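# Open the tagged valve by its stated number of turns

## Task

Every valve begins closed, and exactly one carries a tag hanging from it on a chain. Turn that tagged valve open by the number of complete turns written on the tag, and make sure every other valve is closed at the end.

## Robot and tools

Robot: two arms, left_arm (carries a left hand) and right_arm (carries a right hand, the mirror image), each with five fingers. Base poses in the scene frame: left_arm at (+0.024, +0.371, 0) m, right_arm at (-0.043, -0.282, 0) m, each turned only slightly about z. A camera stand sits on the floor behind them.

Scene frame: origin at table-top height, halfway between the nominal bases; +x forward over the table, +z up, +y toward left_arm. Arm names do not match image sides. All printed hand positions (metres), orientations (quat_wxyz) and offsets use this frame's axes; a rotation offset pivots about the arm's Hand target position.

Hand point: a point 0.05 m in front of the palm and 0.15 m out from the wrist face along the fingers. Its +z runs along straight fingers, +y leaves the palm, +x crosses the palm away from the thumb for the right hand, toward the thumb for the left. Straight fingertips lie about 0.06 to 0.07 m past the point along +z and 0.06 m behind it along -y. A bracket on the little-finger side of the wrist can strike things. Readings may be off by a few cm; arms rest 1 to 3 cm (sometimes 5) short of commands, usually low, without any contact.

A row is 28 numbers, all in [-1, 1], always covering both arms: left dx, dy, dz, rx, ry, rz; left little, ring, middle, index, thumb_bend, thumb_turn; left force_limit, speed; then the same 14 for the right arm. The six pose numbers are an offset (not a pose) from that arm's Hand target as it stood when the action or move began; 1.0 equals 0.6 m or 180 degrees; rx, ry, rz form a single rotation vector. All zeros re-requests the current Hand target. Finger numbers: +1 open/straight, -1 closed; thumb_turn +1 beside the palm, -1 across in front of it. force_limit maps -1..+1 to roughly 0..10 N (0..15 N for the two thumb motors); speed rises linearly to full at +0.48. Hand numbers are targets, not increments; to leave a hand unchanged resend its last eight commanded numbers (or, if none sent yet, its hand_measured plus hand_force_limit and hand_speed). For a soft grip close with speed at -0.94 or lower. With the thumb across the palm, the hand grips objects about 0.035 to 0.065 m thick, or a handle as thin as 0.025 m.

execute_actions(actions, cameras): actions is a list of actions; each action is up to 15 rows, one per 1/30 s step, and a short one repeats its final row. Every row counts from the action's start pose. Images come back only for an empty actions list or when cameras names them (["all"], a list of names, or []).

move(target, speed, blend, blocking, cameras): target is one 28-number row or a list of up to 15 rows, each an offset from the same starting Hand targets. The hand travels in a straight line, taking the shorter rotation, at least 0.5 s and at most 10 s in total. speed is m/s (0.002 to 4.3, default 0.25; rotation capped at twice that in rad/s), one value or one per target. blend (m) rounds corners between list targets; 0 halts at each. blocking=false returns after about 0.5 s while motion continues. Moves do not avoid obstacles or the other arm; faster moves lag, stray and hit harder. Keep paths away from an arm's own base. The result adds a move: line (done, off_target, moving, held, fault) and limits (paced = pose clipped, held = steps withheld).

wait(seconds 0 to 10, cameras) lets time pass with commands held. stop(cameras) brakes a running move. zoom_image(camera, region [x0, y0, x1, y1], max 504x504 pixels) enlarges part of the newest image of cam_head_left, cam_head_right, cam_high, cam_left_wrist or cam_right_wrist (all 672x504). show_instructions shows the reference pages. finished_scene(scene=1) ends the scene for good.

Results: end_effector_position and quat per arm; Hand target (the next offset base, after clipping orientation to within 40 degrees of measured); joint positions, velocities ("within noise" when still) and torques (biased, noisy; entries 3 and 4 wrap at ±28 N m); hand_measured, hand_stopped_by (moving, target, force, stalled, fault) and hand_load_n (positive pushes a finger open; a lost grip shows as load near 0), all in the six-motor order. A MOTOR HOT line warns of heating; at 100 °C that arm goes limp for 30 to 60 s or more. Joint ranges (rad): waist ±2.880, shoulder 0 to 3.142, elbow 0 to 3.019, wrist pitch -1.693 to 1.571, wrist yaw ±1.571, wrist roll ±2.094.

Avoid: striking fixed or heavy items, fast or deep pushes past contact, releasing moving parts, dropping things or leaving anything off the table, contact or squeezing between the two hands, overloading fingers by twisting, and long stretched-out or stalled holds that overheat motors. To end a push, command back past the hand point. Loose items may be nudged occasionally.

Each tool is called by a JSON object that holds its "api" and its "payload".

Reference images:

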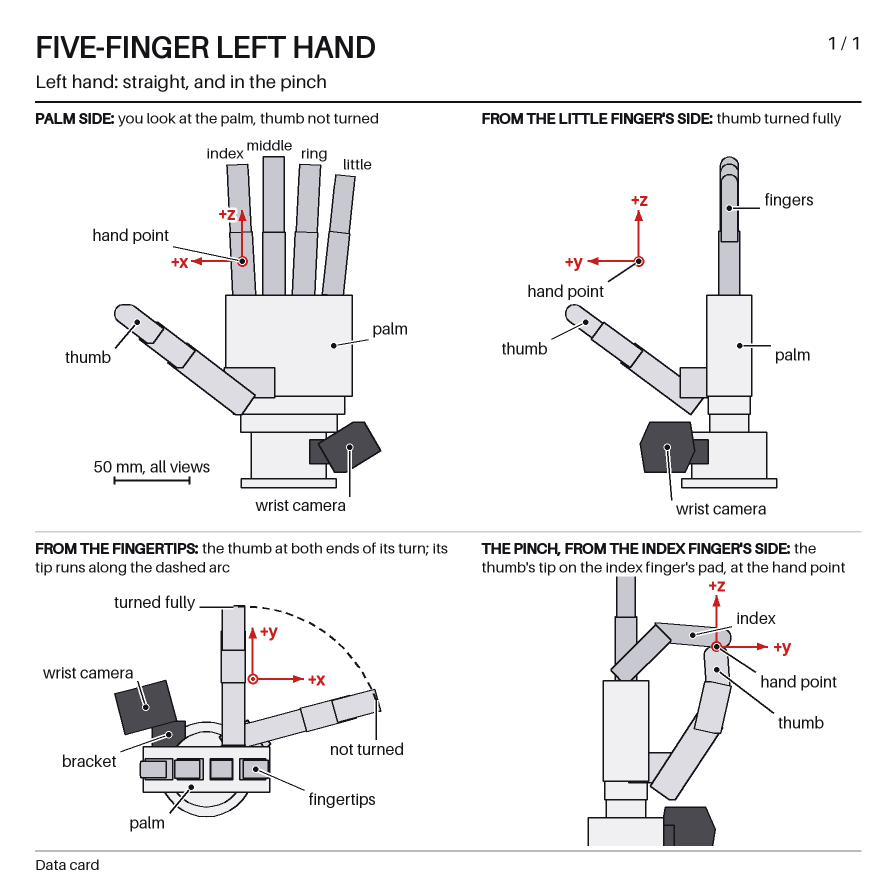

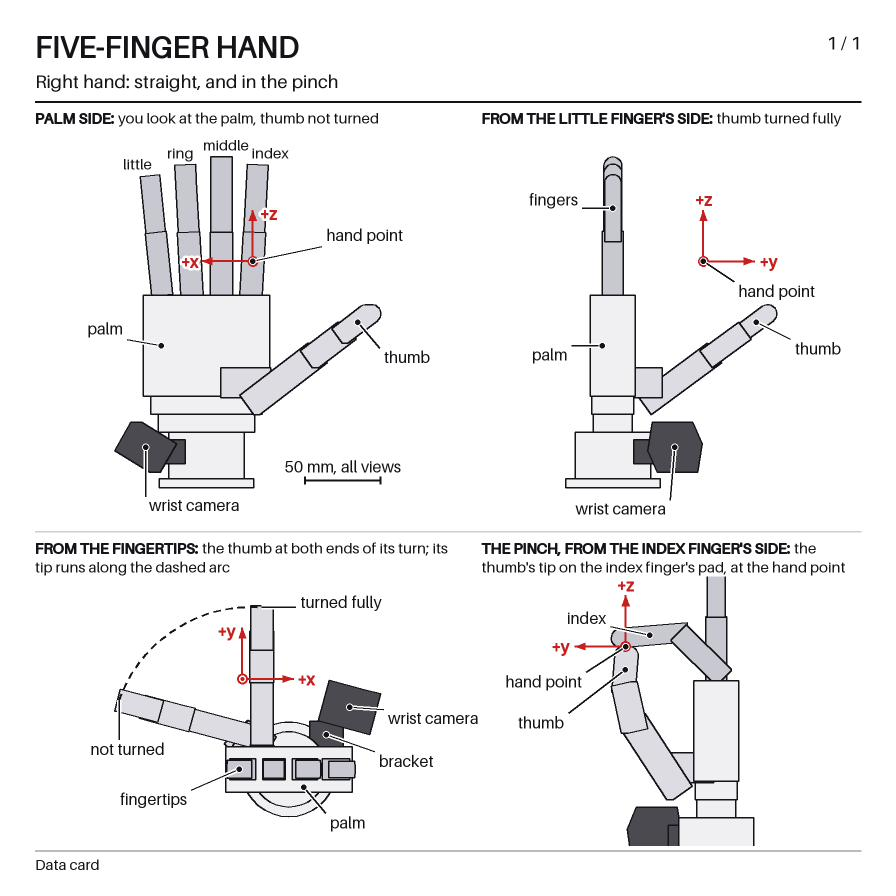

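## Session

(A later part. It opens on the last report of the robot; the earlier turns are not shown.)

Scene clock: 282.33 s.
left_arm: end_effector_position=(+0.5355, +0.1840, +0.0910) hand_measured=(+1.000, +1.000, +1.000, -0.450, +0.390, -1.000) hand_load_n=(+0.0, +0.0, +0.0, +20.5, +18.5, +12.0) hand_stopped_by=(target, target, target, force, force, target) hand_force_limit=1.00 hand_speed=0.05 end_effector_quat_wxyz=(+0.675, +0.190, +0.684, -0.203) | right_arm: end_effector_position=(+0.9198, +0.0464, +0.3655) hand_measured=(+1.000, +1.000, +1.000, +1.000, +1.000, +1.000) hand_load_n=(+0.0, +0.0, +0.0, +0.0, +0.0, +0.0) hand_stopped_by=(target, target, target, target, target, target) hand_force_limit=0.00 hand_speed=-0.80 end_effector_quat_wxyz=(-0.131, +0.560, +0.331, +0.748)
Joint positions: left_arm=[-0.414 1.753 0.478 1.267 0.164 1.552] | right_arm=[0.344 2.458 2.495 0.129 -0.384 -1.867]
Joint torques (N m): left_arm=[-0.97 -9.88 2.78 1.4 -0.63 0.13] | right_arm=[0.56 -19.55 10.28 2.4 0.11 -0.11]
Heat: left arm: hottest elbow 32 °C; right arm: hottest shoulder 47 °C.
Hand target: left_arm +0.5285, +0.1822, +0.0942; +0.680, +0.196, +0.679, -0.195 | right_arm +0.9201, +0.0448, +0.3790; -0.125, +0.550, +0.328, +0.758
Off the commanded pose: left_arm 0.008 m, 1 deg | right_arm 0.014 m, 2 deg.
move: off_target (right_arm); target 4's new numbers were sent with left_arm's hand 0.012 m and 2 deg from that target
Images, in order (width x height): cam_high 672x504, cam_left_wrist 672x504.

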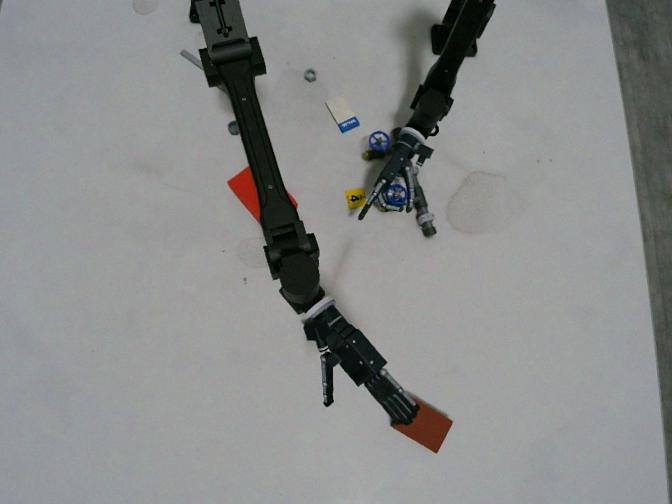

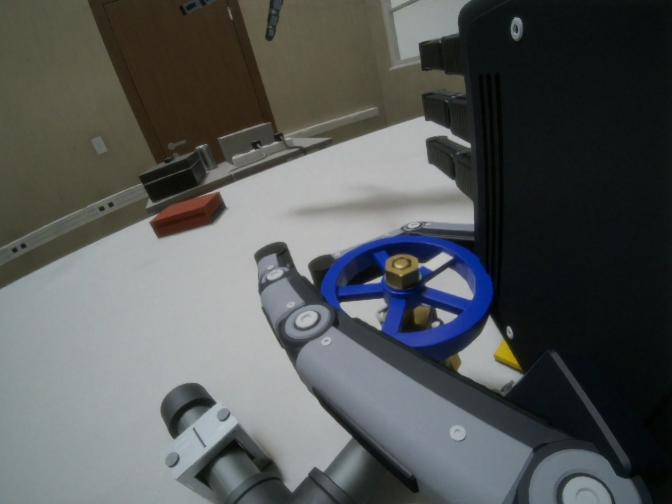

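{"api": "move", "payload": {"target": [[0.0075,-0.0003,0,0,0,0,1,1,1,0.1,0.8,-1,1,0.4,0,0,0,0,0,0,1,1,1,1,1,1,0,-0.8],[0.0043,-0.0268,0,0,0,-0.15,1,1,1,0.1,0.8,-1,1,0.4,0,0,0,0,0,0,1,1,1,1,1,1,0,-0.8],[0.0050,-0.0485,0.0038,0,0,-0.3,1,1,1,0.1,0.8,-1,1,0.4,0,0,0,0,0,0,1,1,1,1,1,1,0,-0.8],[0.0050,-0.0485,0.0038,0,0,-0.3,1,1,1,-0.55,-0.3,-1,1,0,0,0,0,0,0,0,1,1,1,1,1,1,0,-0.8],[0.0050,-0.0485,0.0038,0,0,-0.3,1,1,1,-0.65,-0.35,-1,1,0.05,0,0,0,0,0,0,1,1,1,1,1,1,0,-0.8],[0.0023,-0.0270,0,0,0,-0.15,1,1,1,-0.65,-0.35,-1,1,0.05,0,0,0,0,0,0,1,1,1,1,1,1,0,-0.8],[0,0,0,0,0,0,1,1,1,-0.65,-0.35,-1,1,0.05,0,0,0,0,0,0,1,1,1,1,1,1,0,-0.8]], "speed": 0.55, "blend": [0,0.01,0,0,0,0.01,0], "cameras": ["cam_high"]}}

{"api": "zoom_image", "payload": {"camera": "cam_high", "region": [370, 170, 430, 220]}}

Scene clock: 289.97 s.
left_arm: end_effector_position=(+0.5361, +0.1844, +0.0895) hand_measured=(+1.000, +1.000, +1.000, -0.468, +0.396, -1.000) hand_load_n=(+0.0, +0.0, +0.0, +22.0, +21.5, +14.5) hand_stopped_by=(target, target, target, force, force, target) hand_force_limit=1.00 hand_speed=0.05 end_effector_quat_wxyz=(+0.673, +0.187, +0.686, -0.204) | right_arm: end_effector_position=(+0.9198, +0.0464, +0.3655) hand_measured=(+1.000, +1.000, +1.000, +1.000, +1.000, +1.000) hand_load_n=(+0.0, +0.0, +0.0, +0.0, +0.0, +0.0) hand_stopped_by=(target, target, target, target, target, target) hand_force_limit=0.00 hand_speed=-0.80 end_effector_quat_wxyz=(-0.131, +0.560, +0.331, +0.748)
Joint positions: left_arm=[-0.413 1.754 0.479 1.264 0.164 1.544] | right_arm=[0.344 2.458 2.495 0.129 -0.384 -1.867]
Joint torques (N m): left_arm=[-0.79 -9.52 2.65 1.55 -0.58 0.2] | right_arm=[0.62 -19.49 10.25 2.4 0.11 -0.11]
Heat: left arm: hottest elbow 32 °C; right arm: hottest shoulder 47 °C.
Hand target: left_arm +0.5285, +0.1822, +0.0942; +0.680, +0.196, +0.679, -0.195 | right_arm +0.9201, +0.0448, +0.3790; -0.125, +0.550, +0.328, +0.758
Off the commanded pose: left_arm 0.009 m, 2 deg | right_arm 0.014 m, 2 deg.
move: off_target (right_arm); target 4's new numbers were sent with left_arm's hand 0.012 m and 2 deg from that target
Images, in order (width x height): cam_high 672x504.

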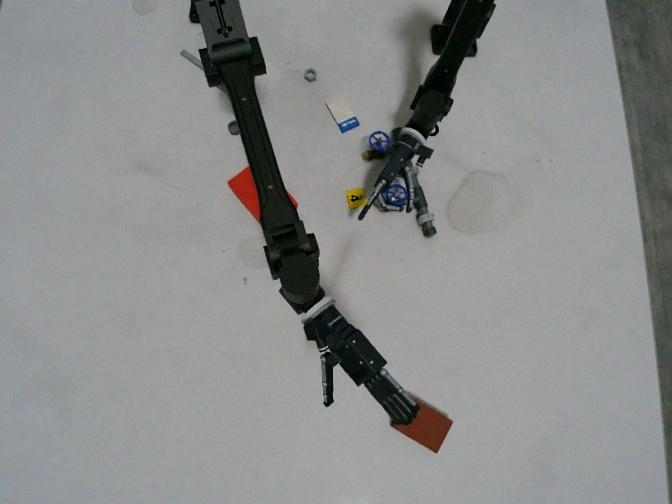

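Scaled by 8.400 from the camera's 672x504 image, which has a finer 960x720 frame.

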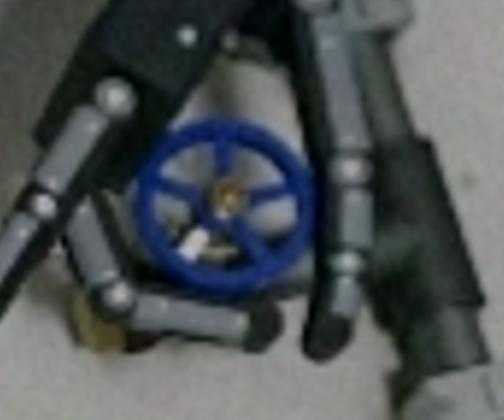

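{"api": "move", "payload": {"target": [[0.0075,-0.0003,0,0,0,0,1,1,1,0.1,0.8,-1,1,0.4,0,0,0,0,0,0,1,1,1,1,1,1,0,-0.8],[0.0043,-0.0268,0,0,0,-0.15,1,1,1,0.1,0.8,-1,1,0.4,0,0,0,0,0,0,1,1,1,1,1,1,0,-0.8],[0.0080,-0.0485,0.0038,0,0,-0.3,1,1,1,0.1,0.8,-1,1,0.4,0,0,0,0,0,0,1,1,1,1,1,1,0,-0.8],[0.0080,-0.0485,0.0038,0,0,-0.3,1,1,1,-0.55,-0.3,-1,1,0,0,0,0,0,0,0,1,1,1,1,1,1,0,-0.8],[0.0050,-0.0485,0.0038,0,0,-0.3,1,1,1,-0.65,-0.35,-1,1,0.05,0,0,0,0,0,0,1,1,1,1,1,1,0,-0.8],[0.0023,-0.0270,0,0,0,-0.15,1,1,1,-0.65,-0.35,-1,1,0.05,0,0,0,0,0,0,1,1,1,1,1,1,0,-0.8],[0,0,0,0,0,0,1,1,1,-0.65,-0.35,-1,1,0.05,0,0,0,0,0,0,1,1,1,1,1,1,0,-0.8]], "speed": 0.65, "blend": [0,0.01,0,0,0,0.01,0], "cameras": ["cam_high"]}}

{"api": "zoom_image", "payload": {"camera": "cam_high", "region": [370, 170, 430, 220]}}

Scene clock: 297.23 s.
left_arm: end_effector_position=(+0.5368, +0.1830, +0.0900) hand_measured=(+1.000, +1.000, +1.000, -0.490, +0.438, -1.000) hand_load_n=(+0.0, +0.0, +0.0, +22.5, +16.0, +12.5) hand_stopped_by=(target, target, target, force, force, target) hand_force_limit=1.00 hand_speed=0.05 end_effector_quat_wxyz=(+0.673, +0.189, +0.685, -0.205) | right_arm: end_effector_position=(+0.9198, +0.0464, +0.3655) hand_measured=(+1.000, +1.000, +1.000, +1.000, +1.000, +1.000) hand_load_n=(+0.0, +0.0, +0.0, +0.0, +0.0, +0.0) hand_stopped_by=(target, target, target, target, target, target) hand_force_limit=0.00 hand_speed=-0.80 end_effector_quat_wxyz=(-0.131, +0.560, +0.331, +0.748)
Joint positions: left_arm=[-0.414 1.754 0.482 1.261 0.166 1.546] | right_arm=[0.344 2.458 2.495 0.129 -0.384 -1.867]
Joint torques (N m): left_arm=[-0.56 -9.64 2.48 1.69 -0.62 0.23] | right_arm=[0.56 -19.49 10.25 2.41 0.11 -0.11]
Heat: left arm: hottest waist 31 °C; right arm: hottest shoulder 47 °C.
Hand target: left_arm +0.5285, +0.1822, +0.0942; +0.680, +0.196, +0.679, -0.195 | right_arm +0.9201, +0.0448, +0.3790; -0.125, +0.550, +0.328, +0.758
Off the commanded pose: left_arm 0.009 m, 2 deg | right_arm 0.014 m, 2 deg.
move: off_target (right_arm); target 4's new numbers were sent with left_arm's hand 0.013 m and 2 deg from that target
Images, in order (width x height): cam_high 672x504.

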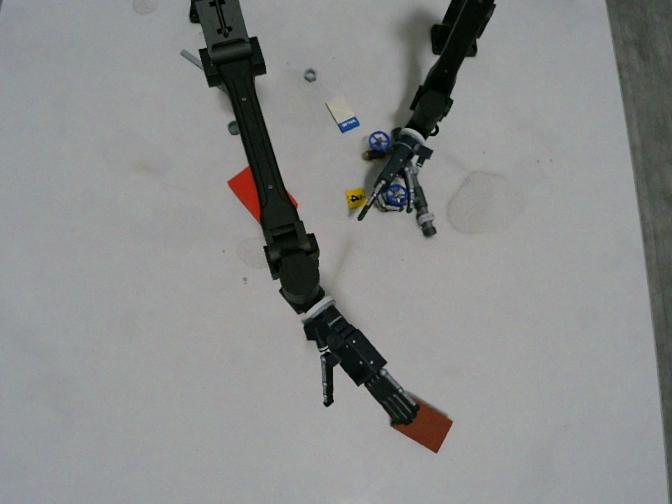

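Scaled by 8.400 from the camera's 672x504 image, which has a finer 960x720 frame.

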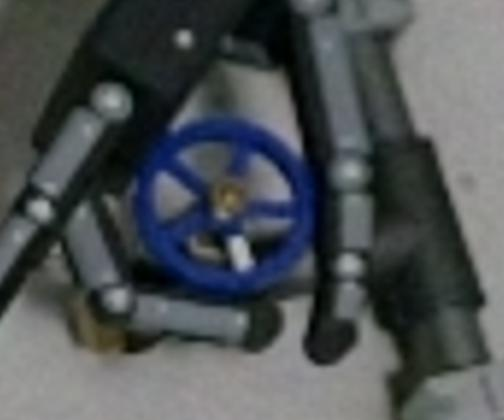

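{"api": "move", "payload": {"target": [[0.0075,-0.0003,0,0,0,0,1,1,1,0.1,0.8,-1,1,0.4,0,0,0,0,0,0,1,1,1,1,1,1,0,-0.8],[0.0043,-0.0268,0,0,0,-0.15,1,1,1,0.1,0.8,-1,1,0.4,0,0,0,0,0,0,1,1,1,1,1,1,0,-0.8],[0.0050,-0.0485,0.0055,0,0,-0.3,1,1,1,0.1,0.8,-1,1,0.4,0,0,0,0,0,0,1,1,1,1,1,1,0,-0.8],[0.0050,-0.0485,0.0055,0,0,-0.3,1,1,1,-0.55,-0.3,-1,1,0,0,0,0,0,0,0,1,1,1,1,1,1,0,-0.8],[0.0050,-0.0485,0.0055,0,0,-0.3,1,1,1,-0.65,-0.35,-1,1,0.05,0,0,0,0,0,0,1,1,1,1,1,1,0,-0.8],[0.0023,-0.0270,0.001,0,0,-0.15,1,1,1,-0.65,-0.35,-1,1,0.05,0,0,0,0,0,0,1,1,1,1,1,1,0,-0.8],[0,0,0,0,0,0,1,1,1,-0.65,-0.35,-1,1,0.05,0,0,0,0,0,0,1,1,1,1,1,1,0,-0.8]], "speed": 0.65, "blend": [0,0.01,0,0,0,0.01,0], "cameras": ["cam_high"]}}

{"api": "zoom_image", "payload": {"camera": "cam_high", "region": [370, 170, 430, 220]}}

Scene clock: 304.53 s.
left_arm: end_effector_position=(+0.5363, +0.1844, +0.0916) hand_measured=(+1.000, +1.000, +1.000, -0.468, +0.394, -1.000) hand_load_n=(+0.0, +0.0, +0.0, +21.5, +22.5, +14.5) hand_stopped_by=(target, target, target, force, force, target) hand_force_limit=1.00 hand_speed=0.05 end_effector_quat_wxyz=(+0.675, +0.188, +0.684, -0.204) | right_arm: end_effector_position=(+0.9198, +0.0464, +0.3655) hand_measured=(+1.000, +1.000, +1.000, +1.000, +1.000, +1.000) hand_load_n=(+0.0, +0.0, +0.0, +0.0, +0.0, +0.0) hand_stopped_by=(target, target, target, target, target, target) hand_force_limit=0.00 hand_speed=-0.80 end_effector_quat_wxyz=(-0.131, +0.560, +0.331, +0.748)
Joint positions: left_arm=[-0.413 1.751 0.479 1.266 0.164 1.546] | right_arm=[0.344 2.458 2.495 0.129 -0.384 -1.867]
Joint torques (N m): left_arm=[-0.38 -9.23 2.58 1.58 -0.61 0.2] | right_arm=[0.56 -19.49 10.26 2.4 0.11 -0.11]
Heat: left arm: hottest waist 31 °C; right arm: hottest shoulder 47 °C.
Hand target: left_arm +0.5285, +0.1822, +0.0942; +0.680, +0.196, +0.679, -0.195 | right_arm +0.9201, +0.0448, +0.3790; -0.125, +0.550, +0.328, +0.758
Off the commanded pose: left_arm 0.008 m, 2 deg | right_arm 0.014 m, 2 deg.
move: off_target (right_arm); target 4's new numbers were sent with left_arm's hand 0.012 m and 2 deg from that target
Images, in order (width x height): cam_high 672x504.

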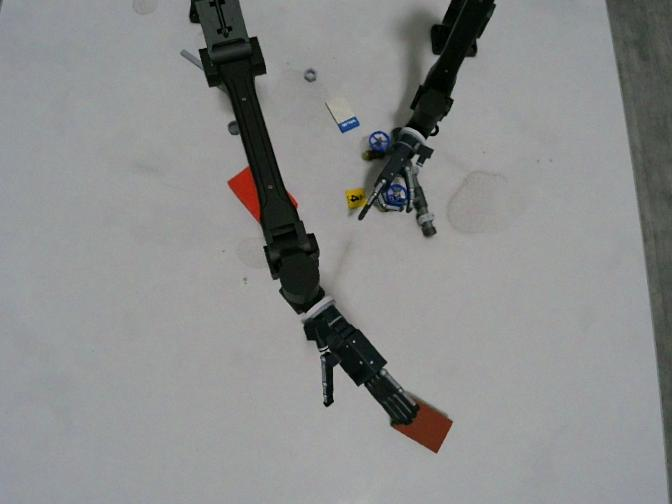

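Scaled by 8.400 from the camera's 672x504 image, which has a finer 960x720 frame.

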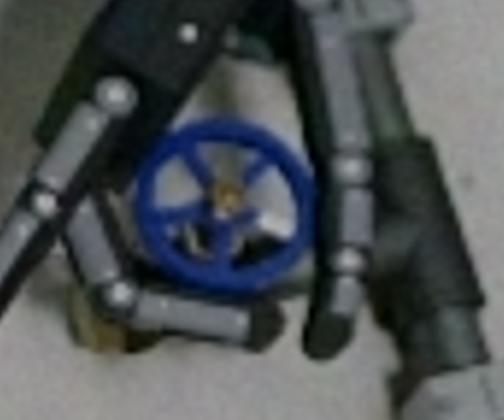

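{"api": "move", "payload": {"target": [[0.0075,-0.0003,0,0,0,0,1,1,1,0.1,0.8,-1,1,0.5,0,0,0,0,0,0,1,1,1,1,1,1,0,-0.8],[0.0043,-0.0268,0,0,0,-0.15,1,1,1,0.1,0.8,-1,1,0.5,0,0,0,0,0,0,1,1,1,1,1,1,0,-0.8],[0.0050,-0.0485,0.0055,0,0,-0.3,1,1,1,0.1,0.8,-1,1,0.5,0,0,0,0,0,0,1,1,1,1,1,1,0,-0.8],[0.0050,-0.0485,0.0055,0,0,-0.3,1,1,1,-0.55,-0.3,-1,1,0,0,0,0,0,0,0,1,1,1,1,1,1,0,-0.8],[0.0050,-0.0485,0.0055,0,0,-0.3,1,1,1,-0.65,-0.35,-1,1,0.05,0,0,0,0,0,0,1,1,1,1,1,1,0,-0.8],[0.0023,-0.0270,0.001,0,0,-0.15,1,1,1,-0.65,-0.35,-1,1,0.05,0,0,0,0,0,0,1,1,1,1,1,1,0,-0.8],[0,0,0,0,0,0,1,1,1,-0.65,-0.35,-1,1,0.05,0,0,0,0,0,0,1,1,1,1,1,1,0,-0.8]], "speed": 0.75, "blend": [0,0.01,0,0,0,0.01,0], "cameras": ["cam_high"]}}

{"api": "zoom_image", "payload": {"camera": "cam_high", "region": [370, 170, 430, 220]}}

Scene clock: 311.60 s.
left_arm: end_effector_position=(+0.5363, +0.1844, +0.0920) hand_measured=(+1.000, +1.000, +1.000, -0.466, +0.392, -1.000) hand_load_n=(+0.0, +0.0, +0.0, +22.0, +21.5, +14.0) hand_stopped_by=(target, target, target, force, force, target) hand_force_limit=1.00 hand_speed=0.05 end_effector_quat_wxyz=(+0.675, +0.188, +0.684, -0.204) | right_arm: end_effector_position=(+0.9198, +0.0464, +0.3655) hand_measured=(+1.000, +1.000, +1.000, +1.000, +1.000, +1.000) hand_load_n=(+0.0, +0.0, +0.0, +0.0, +0.0, +0.0) hand_stopped_by=(target, target, target, target, target, target) hand_force_limit=0.00 hand_speed=-0.80 end_effector_quat_wxyz=(-0.131, +0.560, +0.331, +0.748)
Joint positions: left_arm=[-0.413 1.75 0.479 1.264 0.164 1.546] | right_arm=[0.344 2.458 2.495 0.129 -0.384 -1.867]
Joint torques (N m): left_arm=[0.03 -9 2.63 1.59 -0.58 0.25] | right_arm=[0.62 -19.6 10.25 2.4 0.11 -0.11]
Heat: left arm: hottest waist 31 °C; right arm: hottest shoulder 47 °C.
Hand target: left_arm +0.5285, +0.1822, +0.0942; +0.680, +0.196, +0.679, -0.195 | right_arm +0.9201, +0.0448, +0.3790; -0.125, +0.550, +0.328, +0.758
Off the commanded pose: left_arm 0.008 m, 2 deg | right_arm 0.014 m, 2 deg.
move: off_target (right_arm); target 4's new numbers were sent with left_arm's hand 0.012 m and 2 deg from that target
Images, in order (width x height): cam_high 672x504.

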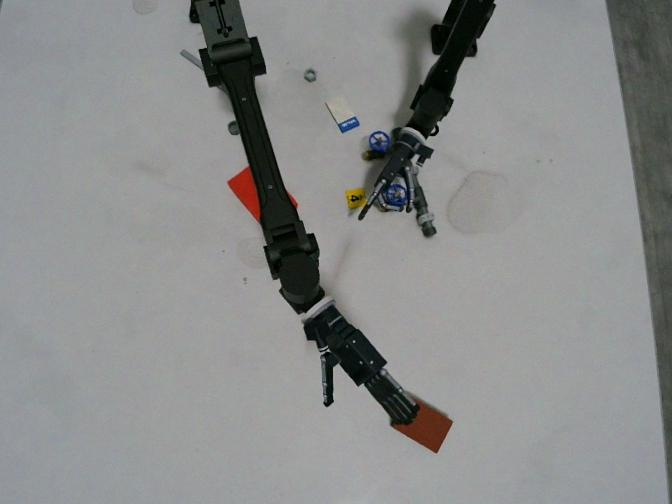

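Scaled by 8.400 from the camera's 672x504 image, which has a finer 960x720 frame.

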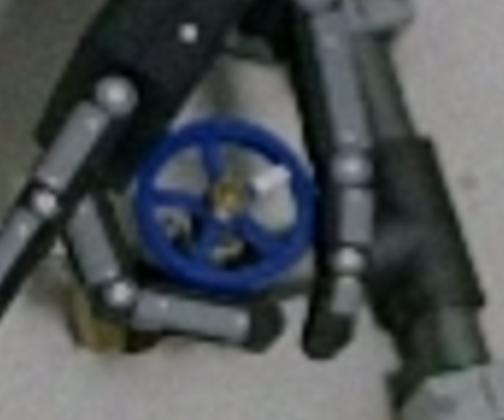

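{"api": "move", "payload": {"target": [[0.0075,-0.0003,0,0,0,0,1,1,1,0.1,0.8,-1,1,0.5,0,0,0,0,0,0,1,1,1,1,1,1,0,-0.8],[0.0043,-0.0268,0,0,0,-0.15,1,1,1,0.1,0.8,-1,1,0.5,0,0,0,0,0,0,1,1,1,1,1,1,0,-0.8],[0.0050,-0.0485,0.0055,0,0,-0.3,1,1,1,0.1,0.8,-1,1,0.5,0,0,0,0,0,0,1,1,1,1,1,1,0,-0.8],[0.0050,-0.0485,0.0055,0,0,-0.3,1,1,1,-0.55,-0.3,-1,1,0,0,0,0,0,0,0,1,1,1,1,1,1,0,-0.8],[0.0050,-0.0485,0.0055,0,0,-0.3,1,1,1,-0.65,-0.35,-1,1,0.05,0,0,0,0,0,0,1,1,1,1,1,1,0,-0.8],[0.0023,-0.0270,0.001,0,0,-0.15,1,1,1,-0.65,-0.35,-1,1,0.05,0,0,0,0,0,0,1,1,1,1,1,1,0,-0.8],[0,0,0,0,0,0,1,1,1,-0.65,-0.35,-1,1,0.05,0,0,0,0,0,0,1,1,1,1,1,1,0,-0.8]], "speed": 0.8, "blend": [0,0.01,0,0,0,0.01,0]}}

{"api": "move", "payload": {"target": [[0.0075,-0.0003,0,0,0,0,1,1,1,0.1,0.8,-1,1,0.5,0,0,0,0,0,0,1,1,1,1,1,1,0,-0.8],[0.0043,-0.0268,0,0,0,-0.15,1,1,1,0.1,0.8,-1,1,0.5,0,0,0,0,0,0,1,1,1,1,1,1,0,-0.8],[0.0050,-0.0485,0.0055,0,0,-0.3,1,1,1,0.1,0.8,-1,1,0.5,0,0,0,0,0,0,1,1,1,1,1,1,0,-0.8],[0.0050,-0.0485,0.0055,0,0,-0.3,1,1,1,-0.55,-0.3,-1,1,0,0,0,0,0,0,0,1,1,1,1,1,1,0,-0.8],[0.0050,-0.0485,0.0055,0,0,-0.3,1,1,1,-0.65,-0.35,-1,1,0.05,0,0,0,0,0,0,1,1,1,1,1,1,0,-0.8],[0.0023,-0.0270,0.001,0,0,-0.15,1,1,1,-0.65,-0.35,-1,1,0.05,0,0,0,0,0,0,1,1,1,1,1,1,0,-0.8],[0,0,0,0,0,0,1,1,1,-0.65,-0.35,-1,1,0.05,0,0,0,0,0,0,1,1,1,1,1,1,0,-0.8]], "speed": 0.8, "blend": [0,0.01,0,0,0,0.01,0], "cameras": ["cam_high"]}}

{"api": "zoom_image", "payload": {"camera": "cam_high", "region": [370, 170, 430, 220]}}

Scene clock: 318.87 s.
left_arm: end_effector_position=(+0.5360, +0.1837, +0.0922) hand_measured=(+1.000, +1.000, +1.000, -0.464, +0.394, -1.000) hand_load_n=(+0.0, +0.0, +0.0, +22.5, +20.0, +12.0) hand_stopped_by=(target, target, target, force, force, target) hand_force_limit=1.00 hand_speed=0.05 end_effector_quat_wxyz=(+0.675, +0.189, +0.684, -0.204) | right_arm: end_effector_position=(+0.9198, +0.0464, +0.3655) hand_measured=(+1.000, +1.000, +1.000, +1.000, +1.000, +1.000) hand_load_n=(+0.0, +0.0, +0.0, +0.0, +0.0, +0.0) hand_stopped_by=(target, target, target, target, target, target) hand_force_limit=0.00 hand_speed=-0.80 end_effector_quat_wxyz=(-0.131, +0.560, +0.331, +0.748)
Joint positions: left_arm=[-0.414 1.75 0.479 1.264 0.164 1.549] | right_arm=[0.344 2.458 2.495 0.129 -0.384 -1.867]
Joint torques (N m): left_arm=[-0.38 -9.23 2.67 1.77 -0.59 0.18] | right_arm=[0.62 -19.55 10.28 2.4 0.11 -0.1]
Heat: left arm: hottest waist 31 °C; right arm: hottest shoulder 47 °C.
Hand target: left_arm +0.5285, +0.1822, +0.0942; +0.680, +0.196, +0.679, -0.195 | right_arm +0.9201, +0.0448, +0.3790; -0.125, +0.550, +0.328, +0.758
Off the commanded pose: left_arm 0.008 m, 1 deg | right_arm 0.014 m, 2 deg.
move: off_target (right_arm); target 4's new numbers were sent with left_arm's hand 0.012 m and 2 deg from that target

Scene clock: 325.67 s.
left_arm: end_effector_position=(+0.5360, +0.1837, +0.0922) hand_measured=(+1.000, +1.000, +1.000, -0.464, +0.392, -1.000) hand_load_n=(+0.0, +0.0, +0.5, +22.5, +20.5, +12.5) hand_stopped_by=(target, target, target, force, force, target) hand_force_limit=1.00 hand_speed=0.05 end_effector_quat_wxyz=(+0.675, +0.189, +0.684, -0.204) | right_arm: end_effector_position=(+0.9198, +0.0464, +0.3655) hand_measured=(+1.000, +1.000, +1.000, +1.000, +1.000, +1.000) hand_load_n=(+0.0, +0.0, +0.0, +0.0, +0.0, +0.0) hand_stopped_by=(target, target, target, target, target, target) hand_force_limit=0.00 hand_speed=-0.80 end_effector_quat_wxyz=(-0.131, +0.560, +0.331, +0.748)
Joint positions: left_arm=[-0.414 1.75 0.479 1.264 0.164 1.549] | right_arm=[0.344 2.458 2.495 0.129 -0.384 -1.867]
Joint velocities: left_arm=[0.005 0.005 -0.007 -0.002 -0.168 -0.081] | right_arm=[within noise]
Joint torques (N m): left_arm=[-0.85 -9.47 2.62 1.65 -0.58 0.17] | right_arm=[0.62 -19.49 10.24 2.4 0.11 -0.11]
Heat: left arm: hottest waist 31 °C; right arm: hottest shoulder 47 °C.
Hand target: left_arm +0.5285, +0.1822, +0.0942; +0.680, +0.196, +0.679, -0.195 | right_arm +0.9201, +0.0448, +0.3790; -0.125, +0.550, +0.328, +0.758
Off the commanded pose: left_arm 0.008 m, 1 deg | right_arm 0.014 m, 2 deg.
move: off_target (right_arm); target 4's new numbers were sent with left_arm's hand 0.012 m and 2 deg from that target
Images, in order (width x height): cam_high 672x504.

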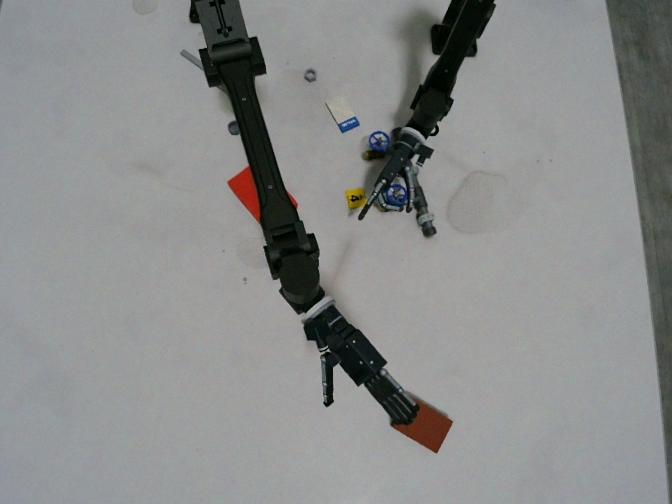

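Scaled by 8.400 from the camera's 672x504 image, which has a finer 960x720 frame.

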